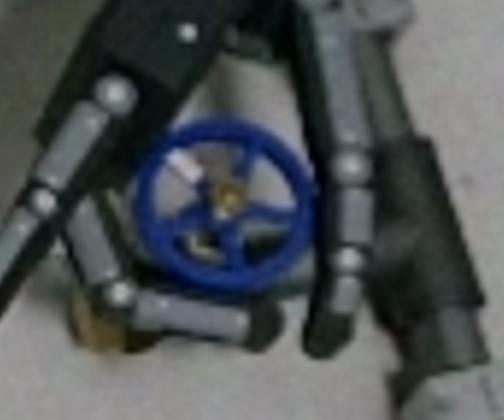

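{"api": "move", "payload": {"target": [[0.0075,-0.0003,0,0,0,0,1,1,1,0.1,0.8,-1,1,0.5,0,0,0,0,0,0,1,1,1,1,1,1,0,-0.8],[0.0043,-0.0268,0,0,0,-0.15,1,1,1,0.1,0.8,-1,1,0.5,0,0,0,0,0,0,1,1,1,1,1,1,0,-0.8],[0.0050,-0.0485,0.0055,0,0,-0.3,1,1,1,0.1,0.8,-1,1,0.5,0,0,0,0,0,0,1,1,1,1,1,1,0,-0.8],[0.0050,-0.0485,0.0055,0,0,-0.3,1,1,1,-0.55,-0.3,-1,1,0,0,0,0,0,0,0,1,1,1,1,1,1,0,-0.8],[0.0050,-0.0485,0.0055,0,0,-0.3,1,1,1,-0.65,-0.35,-1,1,0.05,0,0,0,0,0,0,1,1,1,1,1,1,0,-0.8],[0.0023,-0.0270,0.001,0,0,-0.15,1,1,1,-0.65,-0.35,-1,1,0.05,0,0,0,0,0,0,1,1,1,1,1,1,0,-0.8],[0,0,0,0,0,0,1,1,1,-0.65,-0.35,-1,1,0.05,0,0,0,0,0,0,1,1,1,1,1,1,0,-0.8]], "speed": 0.8, "blend": [0,0.01,0,0,0,0.01,0]}}

{"api": "move", "payload": {"target": [[0.0075,-0.0003,0,0,0,0,1,1,1,0.1,0.8,-1,1,0.5,0,0,0,0,0,0,1,1,1,1,1,1,0,-0.8],[0.0043,-0.0268,0,0,0,-0.15,1,1,1,0.1,0.8,-1,1,0.5,0,0,0,0,0,0,1,1,1,1,1,1,0,-0.8],[0.0050,-0.0485,0.0055,0,0,-0.3,1,1,1,0.1,0.8,-1,1,0.5,0,0,0,0,0,0,1,1,1,1,1,1,0,-0.8],[0.0050,-0.0485,0.0055,0,0,-0.3,1,1,1,-0.55,-0.3,-1,1,0,0,0,0,0,0,0,1,1,1,1,1,1,0,-0.8],[0.0050,-0.0485,0.0055,0,0,-0.3,1,1,1,-0.65,-0.35,-1,1,0.05,0,0,0,0,0,0,1,1,1,1,1,1,0,-0.8],[0.0023,-0.0270,0.001,0,0,-0.15,1,1,1,-0.65,-0.35,-1,1,0.05,0,0,0,0,0,0,1,1,1,1,1,1,0,-0.8],[0,0,0,0,0,0,1,1,1,-0.65,-0.35,-1,1,0.05,0,0,0,0,0,0,1,1,1,1,1,1,0,-0.8]], "speed": 0.8, "blend": [0,0.01,0,0,0,0.01,0]}}

{"api": "move", "payload": {"target": [[0.0075,-0.0003,0,0,0,0,1,1,1,0.1,0.8,-1,1,0.5,0,0,0,0,0,0,1,1,1,1,1,1,0,-0.8],[0.0043,-0.0268,0,0,0,-0.15,1,1,1,0.1,0.8,-1,1,0.5,0,0,0,0,0,0,1,1,1,1,1,1,0,-0.8],[0.0050,-0.0485,0.0055,0,0,-0.3,1,1,1,0.1,0.8,-1,1,0.5,0,0,0,0,0,0,1,1,1,1,1,1,0,-0.8],[0.0050,-0.0485,0.0055,0,0,-0.3,1,1,1,-0.55,-0.3,-1,1,0,0,0,0,0,0,0,1,1,1,1,1,1,0,-0.8],[0.0050,-0.0485,0.0055,0,0,-0.3,1,1,1,-0.65,-0.35,-1,1,0.05,0,0,0,0,0,0,1,1,1,1,1,1,0,-0.8],[0.0023,-0.0270,0.001,0,0,-0.15,1,1,1,-0.65,-0.35,-1,1,0.05,0,0,0,0,0,0,1,1,1,1,1,1,0,-0.8],[0,0,0,0,0,0,1,1,1,-0.65,-0.35,-1,1,0.05,0,0,0,0,0,0,1,1,1,1,1,1,0,-0.8]], "speed": 0.8, "blend": [0,0.01,0,0,0,0.01,0], "cameras": ["cam_high"]}}

{"api": "zoom_image", "payload": {"camera": "cam_high", "region": [370, 170, 430, 220]}}

Scene clock: 333.00 s.
left_arm: end_effector_position=(+0.5361, +0.1837, +0.0923) hand_measured=(+1.000, +1.000, +1.000, -0.464, +0.392, -1.000) hand_load_n=(+0.0, +0.0, +0.0, +23.5, +21.0, +12.0) hand_stopped_by=(target, target, target, force, force, target) hand_force_limit=1.00 hand_speed=0.05 end_effector_quat_wxyz=(+0.675, +0.190, +0.683, -0.203) | right_arm: end_effector_position=(+0.9198, +0.0464, +0.3655) hand_measured=(+1.000, +1.000, +1.000, +1.000, +1.000, +1.000) hand_load_n=(+0.0, +0.0, +0.0, +0.0, +0.0, +0.0) hand_stopped_by=(target, target, target, target, target, target) hand_force_limit=0.00 hand_speed=-0.80 end_effector_quat_wxyz=(-0.131, +0.560, +0.331, +0.748)
Joint positions: left_arm=[-0.414 1.75 0.479 1.264 0.164 1.55] | right_arm=[0.344 2.458 2.495 0.129 -0.384 -1.867]
Joint torques (N m): left_arm=[-0.15 -8.59 2.71 1.81 -0.58 0.19] | right_arm=[0.56 -19.55 10.26 2.4 0.11 -0.11]
Heat: left arm: hottest waist 31 °C; right arm: hottest shoulder 47 °C.
Hand target: left_arm +0.5285, +0.1822, +0.0942; +0.680, +0.196, +0.679, -0.195 | right_arm +0.9201, +0.0448, +0.3790; -0.125, +0.550, +0.328, +0.758
Off the commanded pose: left_arm 0.008 m, 1 deg | right_arm 0.014 m, 2 deg.
move: off_target (right_arm); target 4's new numbers were sent with left_arm's hand 0.012 m and 2 deg from that target

Scene clock: 340.03 s.
left_arm: end_effector_position=(+0.5361, +0.1837, +0.0923) hand_measured=(+1.000, +1.000, +1.000, -0.464, +0.394, -1.000) hand_load_n=(+0.0, +0.0, +0.0, +23.5, +20.0, +10.0) hand_stopped_by=(target, target, target, force, force, target) hand_force_limit=1.00 hand_speed=0.05 end_effector_quat_wxyz=(+0.675, +0.190, +0.683, -0.203) | right_arm: end_effector_position=(+0.9198, +0.0464, +0.3655) hand_measured=(+1.000, +1.000, +1.000, +1.000, +1.000, +1.000) hand_load_n=(+0.0, +0.0, +0.5, +0.0, +0.0, +0.0) hand_stopped_by=(target, target, target, target, target, target) hand_force_limit=0.00 hand_speed=-0.80 end_effector_quat_wxyz=(-0.131, +0.560, +0.331, +0.748)
Joint positions: left_arm=[-0.414 1.75 0.479 1.264 0.164 1.55] | right_arm=[0.344 2.458 2.495 0.129 -0.384 -1.867]
Joint torques (N m): left_arm=[-0.91 -9.05 2.74 1.59 -0.59 0.16] | right_arm=[0.62 -19.55 10.25 2.4 0.11 -0.11]
Heat: left arm: hottest waist 31 °C; right arm: hottest shoulder 47 °C.
Hand target: left_arm +0.5285, +0.1822, +0.0942; +0.680, +0.196, +0.679, -0.195 | right_arm +0.9201, +0.0448, +0.3790; -0.125, +0.550, +0.328, +0.758
Off the commanded pose: left_arm 0.008 m, 1 deg | right_arm 0.014 m, 2 deg.
move: off_target (right_arm); target 4's new numbers were sent with left_arm's hand 0.011 m and 1 deg from that target

Scene clock: 346.90 s.
left_arm: end_effector_position=(+0.5355, +0.1839, +0.0916) hand_measured=(+1.000, +1.000, +1.000, -0.462, +0.392, -1.000) hand_load_n=(+0.0, +0.0, +0.0, +22.5, +20.0, +12.0) hand_stopped_by=(target, target, target, force, force, target) hand_force_limit=1.00 hand_speed=0.05 end_effector_quat_wxyz=(+0.674, +0.189, +0.684, -0.204) | right_arm: end_effector_position=(+0.9198, +0.0464, +0.3655) hand_measured=(+1.000, +1.000, +1.000, +1.000, +1.000, +1.000) hand_load_n=(+0.0, +0.0, +0.0, +0.0, +0.0, +0.0) hand_stopped_by=(target, target, target, target, target, target) hand_force_limit=0.00 hand_speed=-0.80 end_effector_quat_wxyz=(-0.131, +0.560, +0.331, +0.748)
Joint positions: left_arm=[-0.414 1.75 0.478 1.264 0.164 1.549] | right_arm=[0.344 2.458 2.495 0.129 -0.384 -1.867]
Joint torques (N m): left_arm=[-0.26 -9 2.76 1.76 -0.62 0.18] | right_arm=[0.56 -19.49 10.26 2.41 0.11 -0.11]
Heat: left arm: hottest waist 31 °C; right arm: hottest shoulder 47 °C.
Hand target: left_arm +0.5285, +0.1822, +0.0942; +0.680, +0.196, +0.679, -0.195 | right_arm +0.9201, +0.0448, +0.3790; -0.125, +0.550, +0.328, +0.758
Off the commanded pose: left_arm 0.008 m, 2 deg | right_arm 0.014 m, 2 deg.
move: off_target (right_arm); target 4's new numbers were sent with left_arm's hand 0.011 m and 1 deg from that target
Images, in order (width x height): cam_high 672x504.

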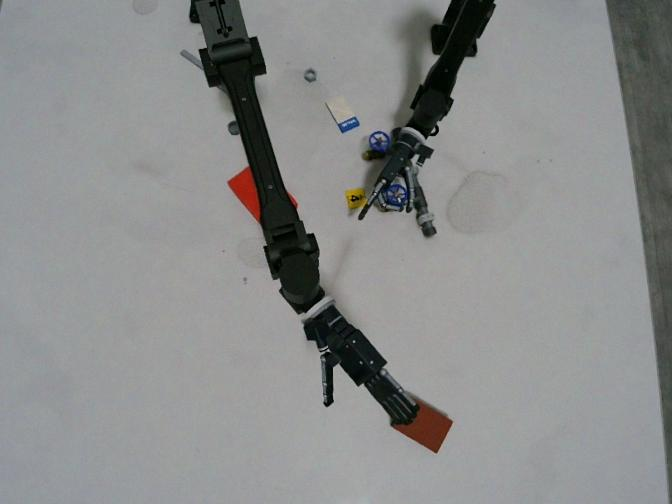

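Scaled by 8.400 from the camera's 672x504 image, which has a finer 960x720 frame.

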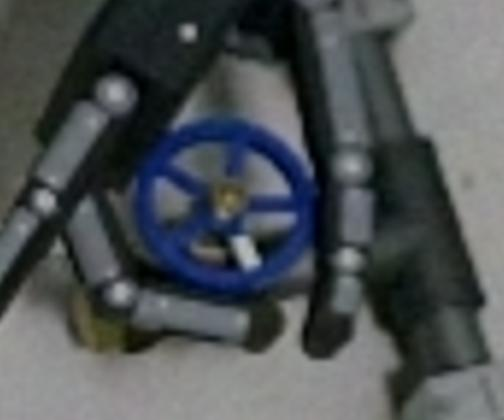

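{"api": "move", "payload": {"target": [[0.0075,-0.0003,0,0,0,0,1,1,1,0.1,0.8,-1,1,0.5,0,0,0,0,0,0,1,1,1,1,1,1,0,-0.8],[0.0043,-0.0268,0,0,0,-0.15,1,1,1,0.1,0.8,-1,1,0.5,0,0,0,0,0,0,1,1,1,1,1,1,0,-0.8],[0.0050,-0.0485,0.0055,0,0,-0.3,1,1,1,0.1,0.8,-1,1,0.5,0,0,0,0,0,0,1,1,1,1,1,1,0,-0.8],[0.0050,-0.0485,0.0055,0,0,-0.3,1,1,1,-0.55,-0.3,-1,1,0,0,0,0,0,0,0,1,1,1,1,1,1,0,-0.8],[0.0050,-0.0485,0.0055,0,0,-0.3,1,1,1,-0.65,-0.35,-1,1,0.05,0,0,0,0,0,0,1,1,1,1,1,1,0,-0.8],[0.0023,-0.0270,0.001,0,0,-0.15,1,1,1,-0.65,-0.35,-1,1,0.05,0,0,0,0,0,0,1,1,1,1,1,1,0,-0.8],[0,0,0,0,0,0,1,1,1,-0.65,-0.35,-1,1,0.05,0,0,0,0,0,0,1,1,1,1,1,1,0,-0.8]], "speed": 0.8, "blend": [0,0.01,0,0,0,0.01,0]}}

{"api": "move", "payload": {"target": [[0.0075,-0.0003,0,0,0,0,1,1,1,0.1,0.8,-1,1,0.5,0,0,0,0,0,0,1,1,1,1,1,1,0,-0.8],[0.0043,-0.0268,0,0,0,-0.15,1,1,1,0.1,0.8,-1,1,0.5,0,0,0,0,0,0,1,1,1,1,1,1,0,-0.8],[0.0050,-0.0485,0.0055,0,0,-0.3,1,1,1,0.1,0.8,-1,1,0.5,0,0,0,0,0,0,1,1,1,1,1,1,0,-0.8],[0.0050,-0.0485,0.0055,0,0,-0.3,1,1,1,-0.55,-0.3,-1,1,0,0,0,0,0,0,0,1,1,1,1,1,1,0,-0.8],[0.0050,-0.0485,0.0055,0,0,-0.3,1,1,1,-0.65,-0.35,-1,1,0.05,0,0,0,0,0,0,1,1,1,1,1,1,0,-0.8],[0.0023,-0.0270,0.001,0,0,-0.15,1,1,1,-0.65,-0.35,-1,1,0.05,0,0,0,0,0,0,1,1,1,1,1,1,0,-0.8],[0,0,0,0,0,0,1,1,1,-0.65,-0.35,-1,1,0.05,0,0,0,0,0,0,1,1,1,1,1,1,0,-0.8]], "speed": 0.8, "blend": [0,0.01,0,0,0,0.01,0]}}

{"api": "move", "payload": {"target": [[0.0075,-0.0003,0,0,0,0,1,1,1,0.1,0.8,-1,1,0.5,0,0,0,0,0,0,1,1,1,1,1,1,0,-0.8],[0.0043,-0.0268,0,0,0,-0.15,1,1,1,0.1,0.8,-1,1,0.5,0,0,0,0,0,0,1,1,1,1,1,1,0,-0.8],[0.0050,-0.0485,0.0055,0,0,-0.3,1,1,1,0.1,0.8,-1,1,0.5,0,0,0,0,0,0,1,1,1,1,1,1,0,-0.8],[0.0050,-0.0485,0.0055,0,0,-0.3,1,1,1,-0.55,-0.3,-1,1,0,0,0,0,0,0,0,1,1,1,1,1,1,0,-0.8],[0.0050,-0.0485,0.0055,0,0,-0.3,1,1,1,-0.65,-0.35,-1,1,0.05,0,0,0,0,0,0,1,1,1,1,1,1,0,-0.8],[0.0023,-0.0270,0.001,0,0,-0.15,1,1,1,-0.65,-0.35,-1,1,0.05,0,0,0,0,0,0,1,1,1,1,1,1,0,-0.8],[0,0,0,0,0,0,1,1,1,-0.65,-0.35,-1,1,0.05,0,0,0,0,0,0,1,1,1,1,1,1,0,-0.8]], "speed": 0.8, "blend": [0,0.01,0,0,0,0.01,0], "cameras": ["cam_high"]}}

{"api": "zoom_image", "payload": {"camera": "cam_high", "region": [370, 170, 430, 220]}}

Scene clock: 354.20 s.
left_arm: end_effector_position=(+0.5360, +0.1837, +0.0922) hand_measured=(+1.000, +1.000, +1.000, -0.466, +0.394, -1.000) hand_load_n=(+0.0, +0.0, +0.0, +22.5, +20.0, +11.5) hand_stopped_by=(target, target, target, force, force, target) hand_force_limit=1.00 hand_speed=0.05 end_effector_quat_wxyz=(+0.675, +0.189, +0.684, -0.204) | right_arm: end_effector_position=(+0.9198, +0.0464, +0.3655) hand_measured=(+1.000, +1.000, +1.000, +1.000, +1.000, +1.000) hand_load_n=(+0.0, +0.0, +0.0, +0.0, +0.0, +0.0) hand_stopped_by=(target, target, target, target, target, target) hand_force_limit=0.00 hand_speed=-0.80 end_effector_quat_wxyz=(-0.131, +0.560, +0.331, +0.748)
Joint positions: left_arm=[-0.414 1.75 0.479 1.264 0.164 1.549] | right_arm=[0.344 2.458 2.495 0.129 -0.384 -1.867]
Joint torques (N m): left_arm=[-0.67 -8.59 2.67 1.66 -0.6 0.18] | right_arm=[0.62 -19.55 10.26 2.41 0.11 -0.1]
Heat: left arm: hottest waist 31 °C; right arm: hottest shoulder 47 °C.
Hand target: left_arm +0.5285, +0.1822, +0.0942; +0.680, +0.196, +0.679, -0.195 | right_arm +0.9201, +0.0448, +0.3790; -0.125, +0.550, +0.328, +0.758
Off the commanded pose: left_arm 0.008 m, 1 deg | right_arm 0.014 m, 2 deg.
move: off_target (right_arm); target 4's new numbers were sent with left_arm's hand 0.011 m and 1 deg from that target

Scene clock: 361.17 s.
left_arm: end_effector_position=(+0.5360, +0.1837, +0.0921) hand_measured=(+1.000, +1.000, +1.000, -0.464, +0.392, -1.000) hand_load_n=(+0.0, +0.0, -0.5, +22.5, +21.0, +12.0) hand_stopped_by=(target, target, target, force, force, target) hand_force_limit=1.00 hand_speed=0.05 end_effector_quat_wxyz=(+0.675, +0.189, +0.684, -0.204) | right_arm: end_effector_position=(+0.9198, +0.0464, +0.3655) hand_measured=(+1.000, +1.000, +1.000, +1.000, +1.000, +1.000) hand_load_n=(+0.0, +0.0, +0.0, +0.0, +0.0, +0.0) hand_stopped_by=(target, target, target, target, target, target) hand_force_limit=0.00 hand_speed=-0.80 end_effector_quat_wxyz=(-0.131, +0.560, +0.331, +0.748)
Joint positions: left_arm=[-0.414 1.75 0.479 1.264 0.164 1.547] | right_arm=[0.344 2.458 2.495 0.129 -0.384 -1.867]
Joint torques (N m): left_arm=[-0.79 -8.59 2.66 1.63 -0.61 0.18] | right_arm=[0.56 -19.49 10.26 2.39 0.11 -0.11]
Heat: left arm: hottest waist 31 °C; right arm: hottest shoulder 47 °C.
Hand target: left_arm +0.5285, +0.1822, +0.0942; +0.680, +0.196, +0.679, -0.195 | right_arm +0.9201, +0.0448, +0.3790; -0.125, +0.550, +0.328, +0.758
Off the commanded pose: left_arm 0.008 m, 2 deg | right_arm 0.014 m, 2 deg.
move: off_target (right_arm); target 4's new numbers were sent with left_arm's hand 0.011 m and 2 deg from that target

Scene clock: 367.97 s.
left_arm: end_effector_position=(+0.5363, +0.1844, +0.0920) hand_measured=(+1.000, +1.000, +1.000, -0.468, +0.396, -1.000) hand_load_n=(+0.0, +0.0, +0.0, +22.0, +22.0, +14.0) hand_stopped_by=(target, target, target, force, force, target) hand_force_limit=1.00 hand_speed=0.05 end_effector_quat_wxyz=(+0.675, +0.188, +0.684, -0.204) | right_arm: end_effector_position=(+0.9198, +0.0464, +0.3655) hand_measured=(+1.000, +1.000, +1.000, +1.000, +1.000, +1.000) hand_load_n=(+0.0, +0.0, +0.0, +0.0, +0.0, +0.0) hand_stopped_by=(target, target, target, target, target, target) hand_force_limit=0.00 hand_speed=-0.80 end_effector_quat_wxyz=(-0.131, +0.560, +0.331, +0.748)
Joint positions: left_arm=[-0.413 1.75 0.479 1.264 0.164 1.546] | right_arm=[0.344 2.458 2.495 0.129 -0.384 -1.867]
Joint torques (N m): left_arm=[-1.03 -9.41 2.62 1.68 -0.59 0.23] | right_arm=[0.62 -19.49 10.28 2.39 0.11 -0.11]
Heat: left arm: hottest waist 31 °C; right arm: hottest shoulder 47 °C.
Hand target: left_arm +0.5285, +0.1822, +0.0942; +0.680, +0.196, +0.679, -0.195 | right_arm +0.9201, +0.0448, +0.3790; -0.125, +0.550, +0.328, +0.758
Off the commanded pose: left_arm 0.008 m, 2 deg | right_arm 0.014 m, 2 deg.
move: off_target (right_arm); target 4's new numbers were sent with left_arm's hand 0.012 m and 2 deg from that target
Images, in order (width x height): cam_high 672x504.

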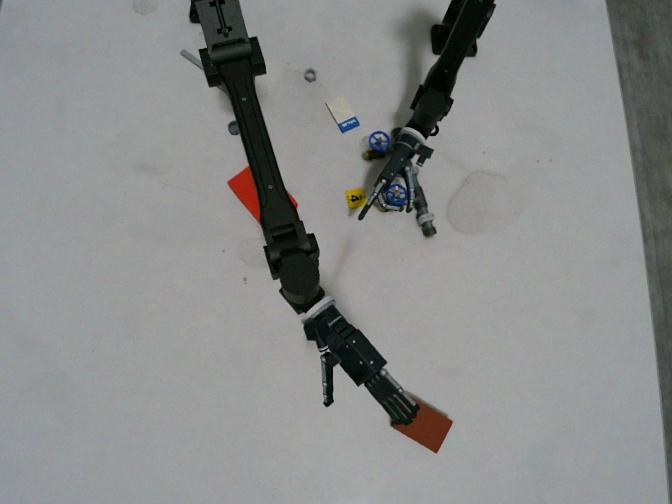

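Scaled by 8.400 from the camera's 672x504 image, which has a finer 960x720 frame.

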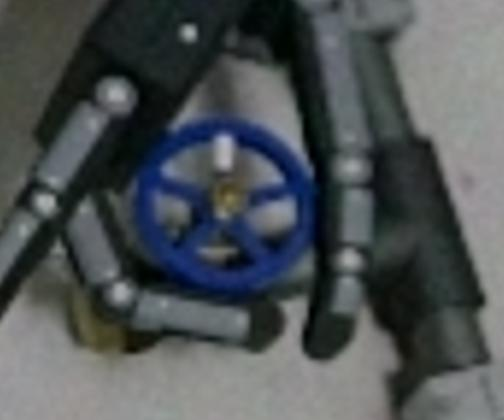

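{"api": "move", "payload": {"target": [[0.0075,-0.0003,0,0,0,0,1,1,1,0.1,0.8,-1,1,0.5,0,0,0,0,0,0,1,1,1,1,1,1,0,-0.8],[0.0043,-0.0268,0,0,0,-0.15,1,1,1,0.1,0.8,-1,1,0.5,0,0,0,0,0,0,1,1,1,1,1,1,0,-0.8],[0.0050,-0.0485,0.0055,0,0,-0.3,1,1,1,0.1,0.8,-1,1,0.5,0,0,0,0,0,0,1,1,1,1,1,1,0,-0.8],[0.0050,-0.0485,0.0055,0,0,-0.3,1,1,1,-0.55,-0.3,-1,1,0,0,0,0,0,0,0,1,1,1,1,1,1,0,-0.8],[0.0050,-0.0485,0.0055,0,0,-0.3,1,1,1,-0.65,-0.35,-1,1,0.05,0,0,0,0,0,0,1,1,1,1,1,1,0,-0.8],[0.0023,-0.0270,0.001,0,0,-0.15,1,1,1,-0.65,-0.35,-1,1,0.05,0,0,0,0,0,0,1,1,1,1,1,1,0,-0.8],[0,0,0,0,0,0,1,1,1,-0.65,-0.35,-1,1,0.05,0,0,0,0,0,0,1,1,1,1,1,1,0,-0.8]], "speed": 0.8, "blend": [0,0.01,0,0,0,0.01,0]}}

{"api": "move", "payload": {"target": [[0.0075,-0.0003,0,0,0,0,1,1,1,0.1,0.8,-1,1,0.5,0,0,0,0,0,0,1,1,1,1,1,1,0,-0.8],[0.0043,-0.0268,0,0,0,-0.15,1,1,1,0.1,0.8,-1,1,0.5,0,0,0,0,0,0,1,1,1,1,1,1,0,-0.8],[0.0050,-0.0485,0.0055,0,0,-0.3,1,1,1,0.1,0.8,-1,1,0.5,0,0,0,0,0,0,1,1,1,1,1,1,0,-0.8],[0.0050,-0.0485,0.0055,0,0,-0.3,1,1,1,-0.55,-0.3,-1,1,0,0,0,0,0,0,0,1,1,1,1,1,1,0,-0.8],[0.0050,-0.0485,0.0055,0,0,-0.3,1,1,1,-0.65,-0.35,-1,1,0.05,0,0,0,0,0,0,1,1,1,1,1,1,0,-0.8],[0.0023,-0.0270,0.001,0,0,-0.15,1,1,1,-0.65,-0.35,-1,1,0.05,0,0,0,0,0,0,1,1,1,1,1,1,0,-0.8],[0,0,0,0,0,0,1,1,1,-0.65,-0.35,-1,1,0.05,0,0,0,0,0,0,1,1,1,1,1,1,0,-0.8]], "speed": 0.8, "blend": [0,0.01,0,0,0,0.01,0]}}

{"api": "move", "payload": {"target": [[0.0075,-0.0003,0,0,0,0,1,1,1,0.1,0.8,-1,1,0.5,0,0,0,0,0,0,1,1,1,1,1,1,0,-0.8],[0.0043,-0.0268,0,0,0,-0.15,1,1,1,0.1,0.8,-1,1,0.5,0,0,0,0,0,0,1,1,1,1,1,1,0,-0.8],[0.0050,-0.0485,0.0055,0,0,-0.3,1,1,1,0.1,0.8,-1,1,0.5,0,0,0,0,0,0,1,1,1,1,1,1,0,-0.8],[0.0050,-0.0485,0.0055,0,0,-0.3,1,1,1,-0.55,-0.3,-1,1,0,0,0,0,0,0,0,1,1,1,1,1,1,0,-0.8],[0.0050,-0.0485,0.0055,0,0,-0.3,1,1,1,-0.65,-0.35,-1,1,0.05,0,0,0,0,0,0,1,1,1,1,1,1,0,-0.8],[0.0023,-0.0270,0.001,0,0,-0.15,1,1,1,-0.65,-0.35,-1,1,0.05,0,0,0,0,0,0,1,1,1,1,1,1,0,-0.8],[0,0,0,0,0,0,1,1,1,-0.65,-0.35,-1,1,0.05,0,0,0,0,0,0,1,1,1,1,1,1,0,-0.8]], "speed": 0.8, "blend": [0,0.01,0,0,0,0.01,0]}}

{"api": "move", "payload": {"target": [[0.0075,-0.0003,0,0,0,0,1,1,1,0.1,0.8,-1,1,0.5,0,0,0,0,0,0,1,1,1,1,1,1,0,-0.8],[0.0043,-0.0268,0,0,0,-0.15,1,1,1,0.1,0.8,-1,1,0.5,0,0,0,0,0,0,1,1,1,1,1,1,0,-0.8],[0.0050,-0.0485,0.0055,0,0,-0.3,1,1,1,0.1,0.8,-1,1,0.5,0,0,0,0,0,0,1,1,1,1,1,1,0,-0.8],[0.0050,-0.0485,0.0055,0,0,-0.3,1,1,1,-0.55,-0.3,-1,1,0,0,0,0,0,0,0,1,1,1,1,1,1,0,-0.8],[0.0050,-0.0485,0.0055,0,0,-0.3,1,1,1,-0.65,-0.35,-1,1,0.05,0,0,0,0,0,0,1,1,1,1,1,1,0,-0.8],[0.0023,-0.0270,0.001,0,0,-0.15,1,1,1,-0.65,-0.35,-1,1,0.05,0,0,0,0,0,0,1,1,1,1,1,1,0,-0.8],[0,0,0,0,0,0,1,1,1,-0.65,-0.35,-1,1,0.05,0,0,0,0,0,0,1,1,1,1,1,1,0,-0.8]], "speed": 0.8, "blend": [0,0.01,0,0,0,0.01,0], "cameras": ["cam_high"]}}

{"api": "zoom_image", "payload": {"camera": "cam_high", "region": [370, 170, 430, 220]}}

Scene clock: 375.57 s.
left_arm: end_effector_position=(+0.5363, +0.1844, +0.0920) hand_measured=(+1.000, +1.000, +1.000, -0.468, +0.394, -1.000) hand_load_n=(+0.0, +0.0, +0.0, +21.5, +22.0, +14.0) hand_stopped_by=(target, target, target, force, force, target) hand_force_limit=1.00 hand_speed=0.05 end_effector_quat_wxyz=(+0.675, +0.188, +0.684, -0.204) | right_arm: end_effector_position=(+0.9198, +0.0464, +0.3655) hand_measured=(+1.000, +1.000, +1.000, +1.000, +1.000, +1.000) hand_load_n=(+0.0, +0.0, -0.5, +0.0, +0.0, +0.0) hand_stopped_by=(target, target, target, target, target, target) hand_force_limit=0.00 hand_speed=-0.80 end_effector_quat_wxyz=(-0.131, +0.560, +0.331, +0.748)
Joint positions: left_arm=[-0.413 1.75 0.479 1.264 0.164 1.546] | right_arm=[0.344 2.458 2.495 0.129 -0.384 -1.867]
Joint torques (N m): left_arm=[-0.38 -8.94 2.65 1.61 -0.61 0.18] | right_arm=[0.56 -19.49 10.25 2.37 0.11 -0.11]
Heat: left arm: hottest waist 31 °C; right arm: hottest shoulder 47 °C.
Hand target: left_arm +0.5285, +0.1822, +0.0942; +0.680, +0.196, +0.679, -0.195 | right_arm +0.9201, +0.0448, +0.3790; -0.125, +0.550, +0.328, +0.758
Off the commanded pose: left_arm 0.008 m, 2 deg | right_arm 0.014 m, 2 deg.
move: off_target (right_arm); target 4's new numbers were sent with left_arm's hand 0.011 m and 1 deg from that target

Scene clock: 382.37 s.
left_arm: end_effector_position=(+0.5363, +0.1845, +0.0921) hand_measured=(+1.000, +1.000, +1.000, -0.468, +0.394, -1.000) hand_load_n=(+0.0, +0.0, +0.0, +21.5, +22.0, +13.5) hand_stopped_by=(target, target, target, force, force, target) hand_force_limit=1.00 hand_speed=0.05 end_effector_quat_wxyz=(+0.675, +0.188, +0.684, -0.204) | right_arm: end_effector_position=(+0.9198, +0.0464, +0.3655) hand_measured=(+1.000, +1.000, +1.000, +1.000, +1.000, +1.000) hand_load_n=(+0.0, +0.0, +0.0, +0.0, +0.0, +0.0) hand_stopped_by=(target, target, target, target, target, target) hand_force_limit=0.00 hand_speed=-0.80 end_effector_quat_wxyz=(-0.131, +0.560, +0.331, +0.748)
Joint positions: left_arm=[-0.413 1.75 0.479 1.264 0.164 1.547] | right_arm=[0.344 2.458 2.495 0.129 -0.384 -1.867]
Joint torques (N m): left_arm=[-1.03 -8.82 2.65 1.69 -0.55 0.22] | right_arm=[0.62 -19.55 10.25 2.4 0.11 -0.11]
Heat: left arm: hottest waist 31 °C; right arm: hottest shoulder 47 °C.
Hand target: left_arm +0.5285, +0.1822, +0.0942; +0.680, +0.196, +0.679, -0.195 | right_arm +0.9201, +0.0448, +0.3790; -0.125, +0.550, +0.328, +0.758
Off the commanded pose: left_arm 0.008 m, 2 deg | right_arm 0.014 m, 2 deg.
move: off_target (right_arm); target 4's new numbers were sent with left_arm's hand 0.012 m and 2 deg from that target

Scene clock: 389.20 s.
left_arm: end_effector_position=(+0.5360, +0.1837, +0.0922) hand_measured=(+1.000, +1.000, +1.000, -0.466, +0.394, -1.000) hand_load_n=(+0.0, +0.0, +0.0, +22.5, +21.0, +12.5) hand_stopped_by=(target, target, target, force, force, target) hand_force_limit=1.00 hand_speed=0.05 end_effector_quat_wxyz=(+0.675, +0.189, +0.684, -0.204) | right_arm: end_effector_position=(+0.9198, +0.0464, +0.3655) hand_measured=(+1.000, +1.000, +1.000, +1.000, +1.000, +1.000) hand_load_n=(+0.0, +0.0, +0.0, +0.0, +0.0, +0.0) hand_stopped_by=(target, target, target, target, target, target) hand_force_limit=0.00 hand_speed=-0.80 end_effector_quat_wxyz=(-0.131, +0.560, +0.331, +0.748)
Joint positions: left_arm=[-0.414 1.75 0.479 1.264 0.164 1.549] | right_arm=[0.344 2.458 2.495 0.129 -0.384 -1.867]
Joint torques (N m): left_arm=[-0.26 -9.47 2.62 1.61 -0.59 0.12] | right_arm=[0.56 -19.55 10.26 2.39 0.11 -0.11]
Heat: left arm: hottest waist 31 °C; right arm: hottest shoulder 47 °C.
Hand target: left_arm +0.5285, +0.1822, +0.0942; +0.680, +0.196, +0.679, -0.195 | right_arm +0.9201, +0.0448, +0.3790; -0.125, +0.550, +0.328, +0.758
Off the commanded pose: left_arm 0.008 m, 1 deg | right_arm 0.014 m, 2 deg.
move: off_target (right_arm); target 4's new numbers were sent with left_arm's hand 0.011 m and 2 deg from that target

Scene clock: 395.97 s.
left_arm: end_effector_position=(+0.5360, +0.1837, +0.0921) hand_measured=(+1.000, +1.000, +1.000, -0.464, +0.392, -1.000) hand_load_n=(+0.0, +0.0, +0.0, +22.0, +21.0, +13.5) hand_stopped_by=(target, target, target, force, force, target) hand_force_limit=1.00 hand_speed=0.05 end_effector_quat_wxyz=(+0.675, +0.189, +0.684, -0.204) | right_arm: end_effector_position=(+0.9198, +0.0464, +0.3655) hand_measured=(+1.000, +1.000, +1.000, +1.000, +1.000, +1.000) hand_load_n=(+0.0, +0.0, +0.5, +0.0, +0.0, +0.0) hand_stopped_by=(target, target, target, target, target, target) hand_force_limit=0.00 hand_speed=-0.80 end_effector_quat_wxyz=(-0.131, +0.560, +0.331, +0.748)
Joint positions: left_arm=[-0.414 1.75 0.479 1.264 0.164 1.547] | right_arm=[0.344 2.458 2.495 0.129 -0.384 -1.867]
Joint torques (N m): left_arm=[-0.73 -9.41 2.73 1.65 -0.58 0.19] | right_arm=[0.62 -19.55 10.22 2.4 0.11 -0.11]
Heat: left arm: hottest waist 31 °C; right arm: hottest shoulder 47 °C.
Hand target: left_arm +0.5285, +0.1822, +0.0942; +0.680, +0.196, +0.679, -0.195 | right_arm +0.9201, +0.0448, +0.3790; -0.125, +0.550, +0.328, +0.758
Off the commanded pose: left_arm 0.008 m, 2 deg | right_arm 0.014 m, 2 deg.
move: off_target (right_arm); target 4's new numbers were sent with left_arm's hand 0.012 m and 2 deg from that target
Images, in order (width x height): cam_high 672x504.

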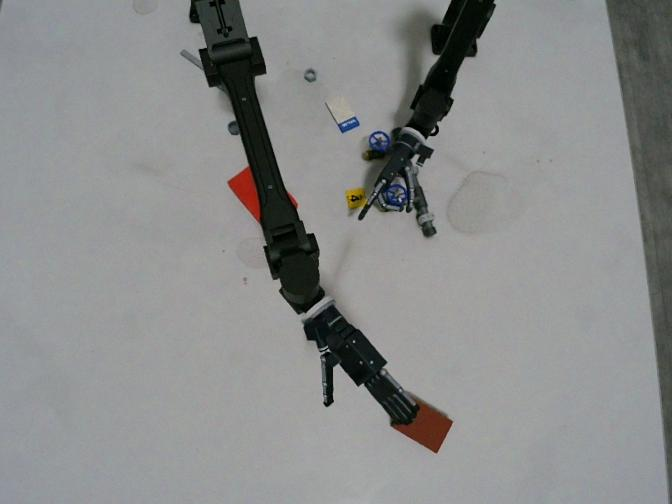

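Scaled by 8.400 from the camera's 672x504 image, which has a finer 960x720 frame.

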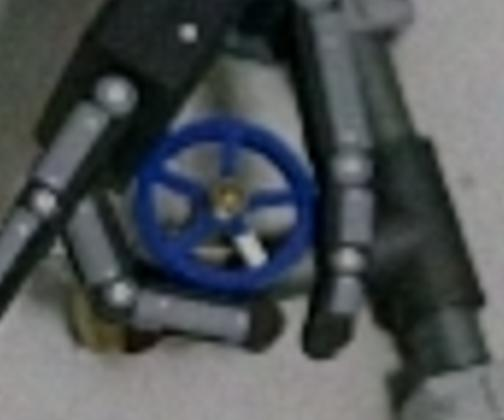

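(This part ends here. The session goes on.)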